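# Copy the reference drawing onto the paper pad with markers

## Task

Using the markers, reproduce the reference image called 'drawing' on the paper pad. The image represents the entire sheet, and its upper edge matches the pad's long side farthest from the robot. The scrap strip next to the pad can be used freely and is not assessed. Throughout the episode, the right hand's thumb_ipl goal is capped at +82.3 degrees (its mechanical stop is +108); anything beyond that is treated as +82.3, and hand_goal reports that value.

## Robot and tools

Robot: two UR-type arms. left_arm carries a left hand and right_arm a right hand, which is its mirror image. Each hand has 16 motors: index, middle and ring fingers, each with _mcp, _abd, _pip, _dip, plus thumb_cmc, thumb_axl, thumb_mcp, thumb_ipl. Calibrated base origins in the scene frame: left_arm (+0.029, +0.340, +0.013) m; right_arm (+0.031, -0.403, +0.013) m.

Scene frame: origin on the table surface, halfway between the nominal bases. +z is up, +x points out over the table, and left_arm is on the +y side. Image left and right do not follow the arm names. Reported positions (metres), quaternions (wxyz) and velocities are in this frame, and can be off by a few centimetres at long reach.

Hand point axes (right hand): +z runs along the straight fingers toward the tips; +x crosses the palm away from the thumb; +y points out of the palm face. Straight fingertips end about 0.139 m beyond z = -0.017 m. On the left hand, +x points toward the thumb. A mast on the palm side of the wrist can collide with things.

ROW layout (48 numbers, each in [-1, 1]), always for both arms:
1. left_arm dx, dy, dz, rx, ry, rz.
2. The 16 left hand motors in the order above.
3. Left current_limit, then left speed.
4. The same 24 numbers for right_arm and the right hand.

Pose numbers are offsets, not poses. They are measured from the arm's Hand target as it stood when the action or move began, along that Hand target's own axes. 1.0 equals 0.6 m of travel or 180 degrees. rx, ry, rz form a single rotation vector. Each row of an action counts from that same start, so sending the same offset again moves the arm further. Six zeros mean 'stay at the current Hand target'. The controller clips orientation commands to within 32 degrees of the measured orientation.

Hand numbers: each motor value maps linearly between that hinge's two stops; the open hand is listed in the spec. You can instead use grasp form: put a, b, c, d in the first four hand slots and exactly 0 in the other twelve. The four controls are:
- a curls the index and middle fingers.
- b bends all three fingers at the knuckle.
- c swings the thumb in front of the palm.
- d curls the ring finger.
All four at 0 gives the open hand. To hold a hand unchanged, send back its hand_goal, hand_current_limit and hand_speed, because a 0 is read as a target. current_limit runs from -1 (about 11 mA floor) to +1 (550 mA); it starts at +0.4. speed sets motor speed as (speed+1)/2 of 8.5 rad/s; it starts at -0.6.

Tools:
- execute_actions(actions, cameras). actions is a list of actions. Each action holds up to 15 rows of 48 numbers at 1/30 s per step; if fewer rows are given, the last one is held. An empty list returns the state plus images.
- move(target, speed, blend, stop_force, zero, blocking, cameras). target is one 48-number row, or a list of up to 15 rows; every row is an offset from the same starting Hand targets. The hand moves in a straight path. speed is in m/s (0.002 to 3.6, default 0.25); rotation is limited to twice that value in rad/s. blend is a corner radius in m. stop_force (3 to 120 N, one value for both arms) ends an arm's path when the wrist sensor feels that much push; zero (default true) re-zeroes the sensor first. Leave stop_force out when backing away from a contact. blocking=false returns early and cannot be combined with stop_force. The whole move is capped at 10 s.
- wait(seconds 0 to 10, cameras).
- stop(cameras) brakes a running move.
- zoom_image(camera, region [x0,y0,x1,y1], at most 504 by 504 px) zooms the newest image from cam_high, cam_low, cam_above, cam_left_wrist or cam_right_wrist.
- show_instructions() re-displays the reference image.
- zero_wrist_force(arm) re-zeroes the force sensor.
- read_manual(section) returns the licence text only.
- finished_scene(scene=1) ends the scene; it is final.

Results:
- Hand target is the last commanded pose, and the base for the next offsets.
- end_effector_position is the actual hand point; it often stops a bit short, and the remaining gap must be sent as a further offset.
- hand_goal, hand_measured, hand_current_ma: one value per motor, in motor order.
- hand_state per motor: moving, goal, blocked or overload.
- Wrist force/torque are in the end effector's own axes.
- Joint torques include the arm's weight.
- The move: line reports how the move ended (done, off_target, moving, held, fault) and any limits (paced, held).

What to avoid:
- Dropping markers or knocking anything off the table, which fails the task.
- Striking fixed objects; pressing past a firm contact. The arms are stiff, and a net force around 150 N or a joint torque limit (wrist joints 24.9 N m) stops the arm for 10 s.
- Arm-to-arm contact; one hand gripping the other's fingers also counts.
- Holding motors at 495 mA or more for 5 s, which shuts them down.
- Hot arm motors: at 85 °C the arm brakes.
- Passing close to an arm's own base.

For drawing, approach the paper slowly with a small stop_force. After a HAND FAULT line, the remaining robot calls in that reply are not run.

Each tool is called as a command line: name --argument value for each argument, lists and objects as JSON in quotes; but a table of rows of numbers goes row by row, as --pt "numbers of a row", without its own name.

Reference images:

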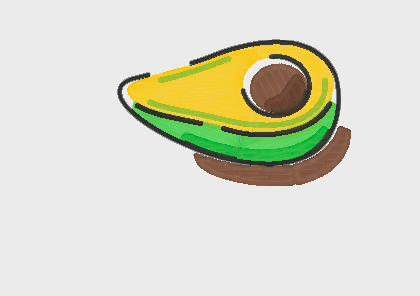

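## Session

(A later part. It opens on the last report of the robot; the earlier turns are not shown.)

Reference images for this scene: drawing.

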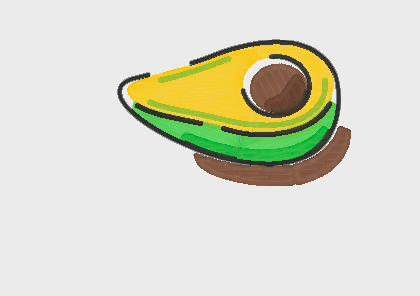

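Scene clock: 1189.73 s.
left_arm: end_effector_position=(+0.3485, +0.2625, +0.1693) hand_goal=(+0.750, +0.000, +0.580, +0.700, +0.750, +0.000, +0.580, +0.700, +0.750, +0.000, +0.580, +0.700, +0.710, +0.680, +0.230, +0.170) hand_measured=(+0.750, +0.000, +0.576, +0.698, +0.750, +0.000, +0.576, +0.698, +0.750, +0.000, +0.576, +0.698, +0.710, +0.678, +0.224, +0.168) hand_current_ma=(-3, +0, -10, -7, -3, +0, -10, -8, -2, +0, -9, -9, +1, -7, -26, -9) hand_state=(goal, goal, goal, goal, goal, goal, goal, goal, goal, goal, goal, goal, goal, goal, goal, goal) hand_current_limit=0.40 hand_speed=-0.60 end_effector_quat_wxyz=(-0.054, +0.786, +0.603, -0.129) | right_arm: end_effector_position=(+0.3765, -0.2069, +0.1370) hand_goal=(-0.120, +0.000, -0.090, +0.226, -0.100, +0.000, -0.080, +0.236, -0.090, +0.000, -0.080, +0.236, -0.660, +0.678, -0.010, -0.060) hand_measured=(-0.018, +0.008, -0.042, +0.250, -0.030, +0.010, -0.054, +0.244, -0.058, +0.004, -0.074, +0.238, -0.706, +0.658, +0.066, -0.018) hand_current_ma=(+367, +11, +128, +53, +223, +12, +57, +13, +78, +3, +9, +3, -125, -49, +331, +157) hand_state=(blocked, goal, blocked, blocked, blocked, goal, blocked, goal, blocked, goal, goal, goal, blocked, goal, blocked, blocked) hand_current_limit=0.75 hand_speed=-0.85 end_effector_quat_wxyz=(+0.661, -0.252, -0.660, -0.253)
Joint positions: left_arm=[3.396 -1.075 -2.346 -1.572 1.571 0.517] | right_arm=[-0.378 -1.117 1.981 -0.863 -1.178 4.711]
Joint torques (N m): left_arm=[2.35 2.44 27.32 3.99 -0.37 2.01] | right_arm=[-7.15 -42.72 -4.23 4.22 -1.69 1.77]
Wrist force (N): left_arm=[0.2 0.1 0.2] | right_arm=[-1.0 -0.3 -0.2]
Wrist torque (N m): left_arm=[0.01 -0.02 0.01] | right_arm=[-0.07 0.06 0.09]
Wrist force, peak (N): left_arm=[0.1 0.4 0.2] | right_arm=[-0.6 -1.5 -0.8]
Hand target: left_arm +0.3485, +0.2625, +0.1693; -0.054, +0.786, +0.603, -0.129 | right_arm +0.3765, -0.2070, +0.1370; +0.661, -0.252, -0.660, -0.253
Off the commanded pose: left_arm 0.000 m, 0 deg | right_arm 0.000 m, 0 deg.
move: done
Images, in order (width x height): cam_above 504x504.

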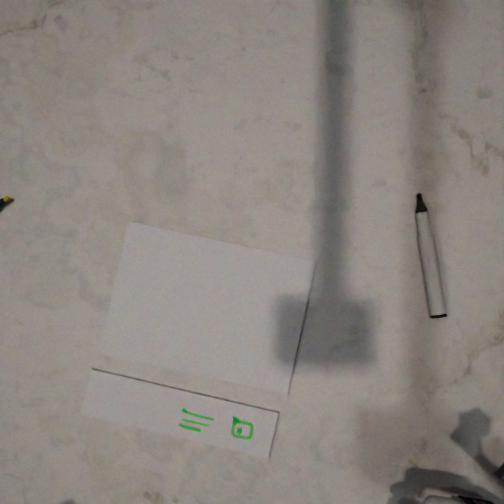

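zoom_image --camera "cam_above" --region '[90, 205, 210, 325]'

zoom_image --camera "cam_above" --region '[210, 230, 330, 350]'

zoom_image --camera "cam_above" --region '[70, 310, 190, 430]'

zoom_image --camera "cam_above" --region '[190, 340, 310, 460]'

Scaled by 4.200 from the camera's 504x504 image, which has a finer 720x720 frame.

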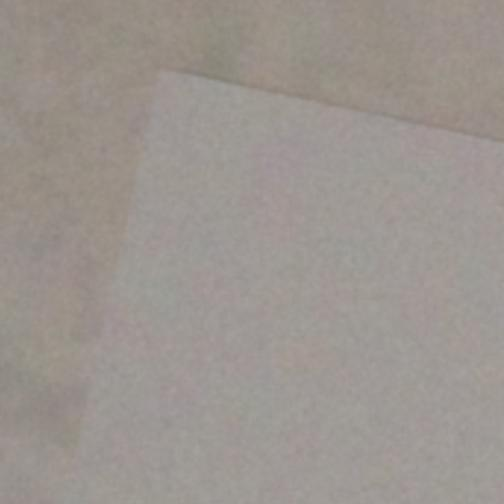

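Scaled by 4.200 from the camera's 504x504 image, which has a finer 720x720 frame.

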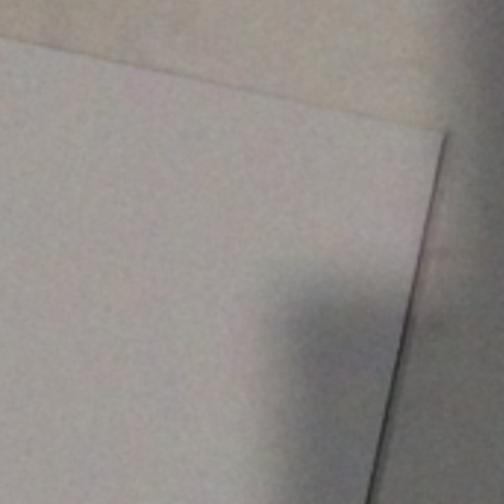

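Scaled by 4.200 from the camera's 504x504 image, which has a finer 720x720 frame.

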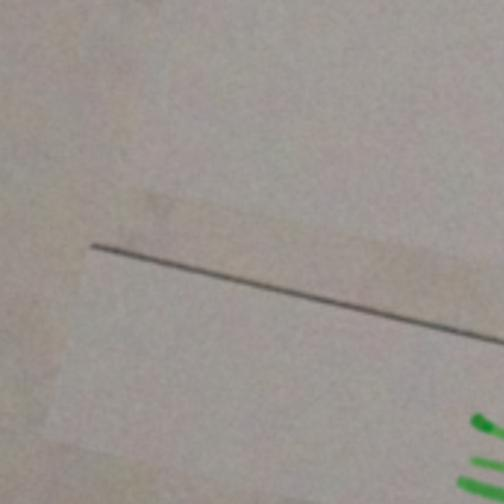

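Scaled by 4.200 from the camera's 504x504 image, which has a finer 720x720 frame.

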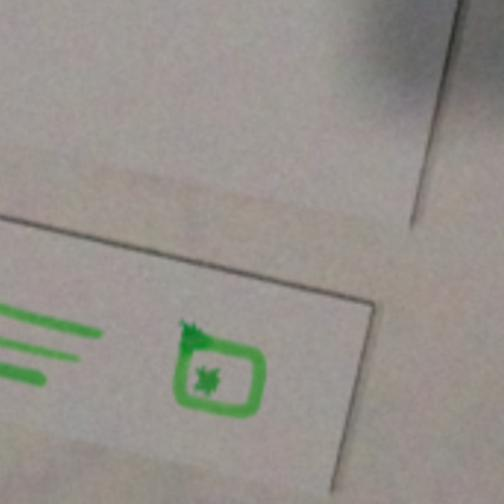

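move --pt "0 0 0 0 0 0 0 0 0 0 0 0 0 0 0 0 0 0 0 0 0 0 0.4 -0.6 0 0.4973 -0.0222 0 0 0 -0.12 0 -0.09 0.225 -0.1 0 -0.08 0.235 -0.09 0 -0.08 0.235 -0.66 0.677 -0.01 -0.06 0.75 -0.85" --pt "0 0 0 0 0 0 0 0 0 0 0 0 0 0 0 0 0 0 0 0 0 0 0.4 -0.6 -0.1033 0.4973 -0.0222 0 0 0 -0.12 0 -0.09 0.225 -0.1 0 -0.08 0.235 -0.09 0 -0.08 0.235 -0.66 0.677 -0.01 -0.06 0.75 -0.85" --speed '[0.25,0.08]' --blend 0.02

move --pt "0 0 0 0 0 0 0 0 0 0 0 0 0 0 0 0 0 0 0 0 0 0 0.4 -0.6 -0.0333 0 0 0 0 0 -0.12 0 -0.09 0.225 -0.1 0 -0.08 0.235 -0.09 0 -0.08 0.235 -0.66 0.677 -0.01 -0.06 0.75 -0.85" --speed 0.006 --stop_force 3

move --pt "0 0 0 0 0 0 0 0 0 0 0 0 0 0 0 0 0 0 0 0 0 0 0.4 -0.6 0.02 0 0 0 0 0 -0.12 0 -0.09 0.225 -0.1 0 -0.08 0.235 -0.09 0 -0.08 0.235 -0.66 0.677 -0.01 -0.06 0.75 -0.85" --speed 0.1

Scene clock: 1242.00 s.
left_arm: end_effector_position=(+0.3485, +0.2625, +0.1693) hand_goal=(+0.750, +0.000, +0.580, +0.700, +0.750, +0.000, +0.580, +0.700, +0.750, +0.000, +0.580, +0.700, +0.710, +0.680, +0.230, +0.170) hand_measured=(+0.750, +0.000, +0.576, +0.698, +0.750, +0.000, +0.576, +0.698, +0.750, +0.000, +0.576, +0.698, +0.710, +0.678, +0.224, +0.168) hand_current_ma=(-3, +0, -10, -7, -3, +0, -10, -8, -2, +0, -9, -9, +1, -7, -26, -9) hand_state=(goal, goal, goal, goal, goal, goal, goal, goal, goal, goal, goal, goal, goal, goal, goal, goal) hand_current_limit=0.40 hand_speed=-0.60 end_effector_quat_wxyz=(-0.054, +0.786, +0.603, -0.129) | right_arm: end_effector_position=(+0.5855, +0.0065, +0.0754) hand_goal=(-0.120, +0.000, -0.090, +0.226, -0.100, +0.000, -0.080, +0.236, -0.090, +0.000, -0.080, +0.236, -0.660, +0.678, -0.010, -0.060) hand_measured=(-0.018, +0.008, -0.042, +0.250, -0.030, +0.010, -0.054, +0.244, -0.058, +0.004, -0.074, +0.238, -0.706, +0.658, +0.066, -0.018) hand_current_ma=(+367, +11, +128, +53, +223, +12, +57, +13, +78, +3, +9, +3, -125, -49, +331, +157) hand_state=(blocked, goal, blocked, blocked, blocked, goal, blocked, goal, blocked, goal, goal, goal, blocked, goal, blocked, blocked) hand_current_limit=0.75 hand_speed=-0.85 end_effector_quat_wxyz=(+0.661, -0.252, -0.660, -0.253)
Joint positions: left_arm=[3.396 -1.075 -2.346 -1.572 1.571 0.517] | right_arm=[0.048 -0.586 1.159 -0.572 -0.752 4.71]
Joint torques (N m): left_arm=[1.68 2.43 26.78 4.02 -0.36 2.1] | right_arm=[7.87 -41.69 -10.21 -0.74 1.44 1.05]
Wrist force (N): left_arm=[0.2 0.2 0.2] | right_arm=[-0.8 -0.1 -0.6]
Wrist torque (N m): left_arm=[0.01 -0.02 0.01] | right_arm=[-0.03 0.00 0.23]
Wrist force, peak (N): left_arm=[0.2 0.4 0.2] | right_arm=[-0.7 -1.7 -0.6]
Hand target: left_arm +0.3485, +0.2625, +0.1693; -0.054, +0.786, +0.603, -0.129 | right_arm +0.5855, +0.0065, +0.0753; +0.661, -0.252, -0.660, -0.253
Off the commanded pose: left_arm 0.000 m, 0 deg | right_arm 0.000 m, 0 deg.
move: done

Scene clock: 1245.77 s.
left_arm: end_effector_position=(+0.3485, +0.2625, +0.1693) hand_goal=(+0.750, +0.000, +0.580, +0.700, +0.750, +0.000, +0.580, +0.700, +0.750, +0.000, +0.580, +0.700, +0.710, +0.680, +0.230, +0.170) hand_measured=(+0.750, +0.000, +0.576, +0.698, +0.750, +0.000, +0.576, +0.698, +0.750, +0.000, +0.576, +0.698, +0.710, +0.678, +0.224, +0.168) hand_current_ma=(-3, +0, -10, -7, -3, +0, -10, -8, -2, +0, -9, -9, +1, -7, -26, -9) hand_state=(goal, goal, goal, goal, goal, goal, goal, goal, goal, goal, goal, goal, goal, goal, goal, goal) hand_current_limit=0.40 hand_speed=-0.60 end_effector_quat_wxyz=(-0.054, +0.786, +0.603, -0.129) | right_arm: end_effector_position=(+0.5855, +0.0065, +0.0596) hand_goal=(-0.120, +0.000, -0.090, +0.226, -0.100, +0.000, -0.080, +0.236, -0.090, +0.000, -0.080, +0.236, -0.660, +0.678, -0.010, -0.060) hand_measured=(-0.018, +0.006, -0.042, +0.250, -0.030, +0.006, -0.054, +0.244, -0.058, +0.002, -0.074, +0.238, -0.706, +0.658, +0.066, -0.018) hand_current_ma=(+367, +7, +128, +53, +222, +8, +57, +13, +78, +1, +9, +3, -125, -49, +331, +158) hand_state=(blocked, goal, blocked, blocked, blocked, goal, blocked, goal, blocked, goal, goal, goal, blocked, goal, blocked, blocked) hand_current_limit=0.75 hand_speed=-0.85 end_effector_quat_wxyz=(+0.661, -0.252, -0.660, -0.253)
Joint positions: left_arm=[3.396 -1.075 -2.346 -1.572 1.571 0.517] | right_arm=[0.048 -0.563 1.16 -0.595 -0.752 4.71]
Joint torques (N m): left_arm=[1.79 2.32 26.84 3.94 -0.3 2.18] | right_arm=[7.66 -64.11 -11.15 3.64 1.34 1.39]
Wrist force (N): left_arm=[0.0 0.2 0.1] | right_arm=[1.3 -0.2 -0.6]
Wrist torque (N m): left_arm=[0.02 -0.01 -0.01] | right_arm=[-0.06 -0.06 0.12]
Wrist force, peak (N): left_arm=[0.5 0.2 0.1] | right_arm=[2.8 -0.4 -0.9]
Hand target: left_arm +0.3485, +0.2625, +0.1693; -0.054, +0.786, +0.603, -0.129 | right_arm +0.5855, +0.0065, +0.0596; +0.661, -0.252, -0.660, -0.253 (not the last commanded pose)
Off the commanded pose: left_arm 0.000 m, 0 deg | right_arm 0.004 m, 0 deg.
move: contact (right_arm)

Scene clock: 1246.53 s.
left_arm: end_effector_position=(+0.3485, +0.2625, +0.1693) hand_goal=(+0.750, +0.000, +0.580, +0.700, +0.750, +0.000, +0.580, +0.700, +0.750, +0.000, +0.580, +0.700, +0.710, +0.680, +0.230, +0.170) hand_measured=(+0.750, +0.000, +0.576, +0.698, +0.750, +0.000, +0.576, +0.698, +0.750, +0.000, +0.576, +0.698, +0.710, +0.678, +0.224, +0.168) hand_current_ma=(-3, +0, -10, -7, -3, +0, -10, -8, -2, +0, -9, -9, +1, -7, -26, -9) hand_state=(goal, goal, goal, goal, goal, goal, goal, goal, goal, goal, goal, goal, goal, goal, goal, goal) hand_current_limit=0.40 hand_speed=-0.60 end_effector_quat_wxyz=(-0.054, +0.786, +0.603, -0.129) | right_arm: end_effector_position=(+0.5855, +0.0065, +0.0715) hand_goal=(-0.120, +0.000, -0.090, +0.226, -0.100, +0.000, -0.080, +0.236, -0.090, +0.000, -0.080, +0.236, -0.660, +0.678, -0.010, -0.060) hand_measured=(-0.018, +0.008, -0.042, +0.250, -0.030, +0.010, -0.054, +0.244, -0.058, +0.004, -0.074, +0.238, -0.706, +0.658, +0.066, -0.018) hand_current_ma=(+367, +11, +128, +53, +222, +11, +57, +13, +78, +3, +9, +3, -125, -49, +331, +158) hand_state=(blocked, goal, blocked, blocked, blocked, goal, blocked, goal, blocked, goal, goal, goal, blocked, goal, blocked, blocked) hand_current_limit=0.75 hand_speed=-0.85 end_effector_quat_wxyz=(+0.661, -0.252, -0.660, -0.253)
Joint positions: left_arm=[3.396 -1.075 -2.346 -1.572 1.571 0.517] | right_arm=[0.048 -0.58 1.16 -0.578 -0.752 4.71]
Joint torques (N m): left_arm=[2.04 2.27 26.73 3.9 -0.43 2.15] | right_arm=[3.21 -64.55 -22.07 3.71 0.66 1.02]
Wrist force (N): left_arm=[0.1 0.1 0.0] | right_arm=[-1.0 -0.1 -0.6]
Wrist torque (N m): left_arm=[0.02 -0.02 0.00] | right_arm=[-0.04 0.01 0.22]
Wrist force, peak (N): left_arm=[0.1 0.5 -0.1] | right_arm=[1.4 -0.5 -0.5]
Hand target: left_arm +0.3485, +0.2625, +0.1693; -0.054, +0.786, +0.603, -0.129 | right_arm +0.5855, +0.0065, +0.0716; +0.661, -0.252, -0.660, -0.253
Off the commanded pose: left_arm 0.000 m, 0 deg | right_arm 0.000 m, 0 deg.
move: done

move --pt "0 0 0 0 0 0 0 0 0 0 0 0 0 0 0 0 0 0 0 0 0 0 0.4 -0.6 0 -0.1199 -0.0593 0 0 0 -0.12 0 -0.09 0.225 -0.1 0 -0.08 0.235 -0.09 0 -0.08 0.235 -0.66 0.677 -0.01 -0.06 0.75 -0.85" --pt "0 0 0 0 0 0 0 0 0 0 0 0 0 0 0 0 0 0 0 0 0 0 0.4 -0.6 -0.0127 -0.1199 -0.0593 0 0 0 -0.12 0 -0.09 0.225 -0.1 0 -0.08 0.235 -0.09 0 -0.08 0.235 -0.66 0.677 -0.01 -0.06 0.75 -0.85" --speed '[0.2,0.05]'

move --pt "0 0 0 0 0 0 0 0 0 0 0 0 0 0 0 0 0 0 0 0 0 0 0.4 -0.6 -0.0133 0 0 0 0 0 -0.12 0 -0.09 0.225 -0.1 0 -0.08 0.235 -0.09 0 -0.08 0.235 -0.66 0.677 -0.01 -0.06 0.75 -0.85" --speed 0.005 --stop_force 3

move --pt "0 0 0 0 0 0 0 0 0 0 0 0 0 0 0 0 0 0 0 0 0 0 0.4 -0.6 0.03 0 0 0 0 0 -0.12 0 -0.09 0.225 -0.1 0 -0.08 0.235 -0.09 0 -0.08 0.235 -0.66 0.677 -0.01 -0.06 0.75 -0.85" --pt "0 0 0 0 0 0 0 0 0 0 0 0 0 0 0 0 0 0 0 0 0 0 0.4 -0.6 0.10 -0.28 0.0 0 0 0 -0.12 0 -0.09 0.225 -0.1 0 -0.08 0.235 -0.09 0 -0.08 0.235 -0.66 0.677 -0.01 -0.06 0.75 -0.85" --speed '[0.1,0.25]' --blend 0.01 --cameras '["cam_above"]'

zoom_image --camera "cam_above" --region '[160, 250, 300, 350]'

Scene clock: 1261.93 s.
left_arm: end_effector_position=(+0.3485, +0.2625, +0.1693) hand_goal=(+0.750, +0.000, +0.580, +0.700, +0.750, +0.000, +0.580, +0.700, +0.750, +0.000, +0.580, +0.700, +0.710, +0.680, +0.230, +0.170) hand_measured=(+0.750, +0.000, +0.576, +0.698, +0.750, +0.000, +0.576, +0.698, +0.750, +0.000, +0.576, +0.698, +0.710, +0.678, +0.224, +0.168) hand_current_ma=(-3, +0, -10, -7, -3, +0, -10, -8, -2, +0, -9, -9, +1, -7, -26, -9) hand_state=(goal, goal, goal, goal, goal, goal, goal, goal, goal, goal, goal, goal, goal, goal, goal, goal) hand_current_limit=0.40 hand_speed=-0.60 end_effector_quat_wxyz=(-0.054, +0.786, +0.603, -0.129) | right_arm: end_effector_position=(+0.5640, -0.0708, +0.0639) hand_goal=(-0.120, +0.000, -0.090, +0.226, -0.100, +0.000, -0.080, +0.236, -0.090, +0.000, -0.080, +0.236, -0.660, +0.678, -0.010, -0.060) hand_measured=(-0.018, +0.008, -0.042, +0.250, -0.030, +0.010, -0.054, +0.244, -0.058, +0.004, -0.074, +0.238, -0.706, +0.658, +0.066, -0.018) hand_current_ma=(+367, +11, +128, +53, +222, +12, +57, +13, +78, +3, +9, +3, -125, -49, +331, +158) hand_state=(blocked, goal, blocked, blocked, blocked, goal, blocked, goal, blocked, goal, goal, goal, blocked, goal, blocked, blocked) hand_current_limit=0.75 hand_speed=-0.85 end_effector_quat_wxyz=(+0.661, -0.252, -0.660, -0.253)
Joint positions: left_arm=[3.396 -1.075 -2.346 -1.572 1.571 0.517] | right_arm=[-0.067 -0.648 1.326 -0.676 -0.867 4.71]
Joint torques (N m): left_arm=[1.85 2.31 27.51 3.95 -0.37 2.05] | right_arm=[-5.33 -37.3 -7.03 -0.76 -1.48 1.67]
Wrist force (N): left_arm=[0.1 0.1 0.0] | right_arm=[-0.6 0.1 -0.4]
Wrist torque (N m): left_arm=[0.03 -0.02 0.00] | right_arm=[-0.04 0.00 0.15]
Wrist force, peak (N): left_arm=[0.4 0.3 0.1] | right_arm=[-1.0 -1.1 -1.0]
Hand target: left_arm +0.3485, +0.2625, +0.1693; -0.054, +0.786, +0.603, -0.129 | right_arm +0.5640, -0.0708, +0.0638; +0.661, -0.252, -0.660, -0.253
Off the commanded pose: left_arm 0.000 m, 0 deg | right_arm 0.000 m, 0 deg.
move: done

Scene clock: 1263.97 s.
left_arm: end_effector_position=(+0.3485, +0.2625, +0.1693) hand_goal=(+0.750, +0.000, +0.580, +0.700, +0.750, +0.000, +0.580, +0.700, +0.750, +0.000, +0.580, +0.700, +0.710, +0.680, +0.230, +0.170) hand_measured=(+0.750, +0.000, +0.576, +0.698, +0.750, +0.000, +0.576, +0.698, +0.750, +0.000, +0.576, +0.698, +0.710, +0.678, +0.224, +0.168) hand_current_ma=(-3, +0, -10, -7, -3, +0, -10, -8, -2, +0, -9, -9, +1, -7, -26, -9) hand_state=(goal, goal, goal, goal, goal, goal, goal, goal, goal, goal, goal, goal, goal, goal, goal, goal) hand_current_limit=0.40 hand_speed=-0.60 end_effector_quat_wxyz=(-0.054, +0.786, +0.603, -0.129) | right_arm: end_effector_position=(+0.5640, -0.0708, +0.0594) hand_goal=(-0.120, +0.000, -0.090, +0.226, -0.100, +0.000, -0.080, +0.236, -0.090, +0.000, -0.080, +0.236, -0.660, +0.678, -0.010, -0.060) hand_measured=(-0.018, +0.006, -0.042, +0.250, -0.030, +0.006, -0.054, +0.244, -0.058, +0.002, -0.074, +0.238, -0.706, +0.658, +0.066, -0.018) hand_current_ma=(+367, +7, +128, +53, +222, +8, +57, +13, +78, +1, +9, +3, -125, -49, +331, +158) hand_state=(blocked, goal, blocked, blocked, blocked, goal, blocked, goal, blocked, goal, goal, goal, blocked, goal, blocked, blocked) hand_current_limit=0.75 hand_speed=-0.85 end_effector_quat_wxyz=(+0.661, -0.252, -0.660, -0.253)
Joint positions: left_arm=[3.396 -1.075 -2.346 -1.572 1.571 0.517] | right_arm=[-0.067 -0.641 1.326 -0.683 -0.867 4.71]
Joint torques (N m): left_arm=[1.35 2.51 27.01 3.95 -0.42 2.08] | right_arm=[-3.88 -60.42 -9.8 3.69 -0.61 1.72]
Wrist force (N): left_arm=[0.1 0.3 0.1] | right_arm=[1.7 -0.4 -0.4]
Wrist torque (N m): left_arm=[0.04 -0.01 0.00] | right_arm=[-0.10 -0.06 0.03]
Wrist force, peak (N): left_arm=[0.3 0.4 0.1] | right_arm=[2.9 -0.8 -0.3]
Hand target: left_arm +0.3485, +0.2625, +0.1693; -0.054, +0.786, +0.603, -0.129 | right_arm +0.5640, -0.0708, +0.0594; +0.661, -0.252, -0.660, -0.253 (not the last commanded pose)
Off the commanded pose: left_arm 0.000 m, 0 deg | right_arm 0.004 m, 0 deg.
move: contact (right_arm)

Scene clock: 1265.40 s.
left_arm: end_effector_position=(+0.3485, +0.2625, +0.1693) hand_goal=(+0.750, +0.000, +0.580, +0.700, +0.750, +0.000, +0.580, +0.700, +0.750, +0.000, +0.580, +0.700, +0.710, +0.680, +0.230, +0.170) hand_measured=(+0.750, +0.000, +0.576, +0.698, +0.750, +0.000, +0.576, +0.698, +0.750, +0.000, +0.576, +0.698, +0.710, +0.678, +0.224, +0.168) hand_current_ma=(-3, +0, -10, -7, -3, +0, -10, -8, -2, +0, -9, -9, +1, -7, -26, -9) hand_state=(goal, goal, goal, goal, goal, goal, goal, goal, goal, goal, goal, goal, goal, goal, goal, goal) hand_current_limit=0.40 hand_speed=-0.60 end_effector_quat_wxyz=(-0.054, +0.786, +0.603, -0.129) | right_arm: end_effector_position=(+0.4520, -0.1960, +0.1192) hand_goal=(-0.120, +0.000, -0.090, +0.226, -0.100, +0.000, -0.080, +0.236, -0.090, +0.000, -0.080, +0.236, -0.660, +0.678, -0.010, -0.060) hand_measured=(-0.018, +0.008, -0.042, +0.250, -0.030, +0.010, -0.054, +0.244, -0.058, +0.004, -0.074, +0.238, -0.706, +0.658, +0.066, -0.018) hand_current_ma=(+367, +11, +128, +53, +222, +12, +57, +13, +78, +3, +9, +3, -125, -49, +331, +158) hand_state=(blocked, goal, blocked, blocked, blocked, goal, blocked, goal, blocked, goal, goal, goal, blocked, goal, blocked, blocked) hand_current_limit=0.75 hand_speed=-0.85 end_effector_quat_wxyz=(+0.661, -0.252, -0.660, -0.253)
Joint positions: left_arm=[3.396 -1.075 -2.346 -1.572 1.571 0.517] | right_arm=[-0.309 -0.956 1.754 -0.797 -1.109 4.711]
Joint torques (N m): left_arm=[1.65 2.56 26.86 4.03 -0.43 2.09] | right_arm=[-6.71 -49.4 -4.42 -0.6 -1.52 1.68]
Wrist force (N): left_arm=[0.1 0.2 -0.1] | right_arm=[-0.7 -0.1 -0.5]
Wrist torque (N m): left_arm=[0.04 -0.02 0.00] | right_arm=[-0.03 -0.01 0.09]
Wrist force, peak (N): left_arm=[0.4 0.4 0.1] | right_arm=[-0.9 -1.9 -0.3]
Hand target: left_arm +0.3485, +0.2625, +0.1693; -0.054, +0.786, +0.603, -0.129 | right_arm +0.4519, -0.1960, +0.1192; +0.661, -0.252, -0.660, -0.253
Off the commanded pose: left_arm 0.000 m, 0 deg | right_arm 0.000 m, 0 deg.
move: done; blend cut to 0.009 m at target 1
Images, in order (width x height): cam_above 504x504.

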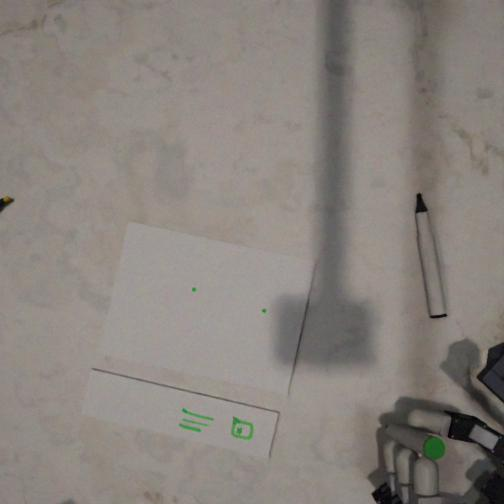

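Scaled by 3.600 from the camera's 504x504 image, which has a finer 720x720 frame.

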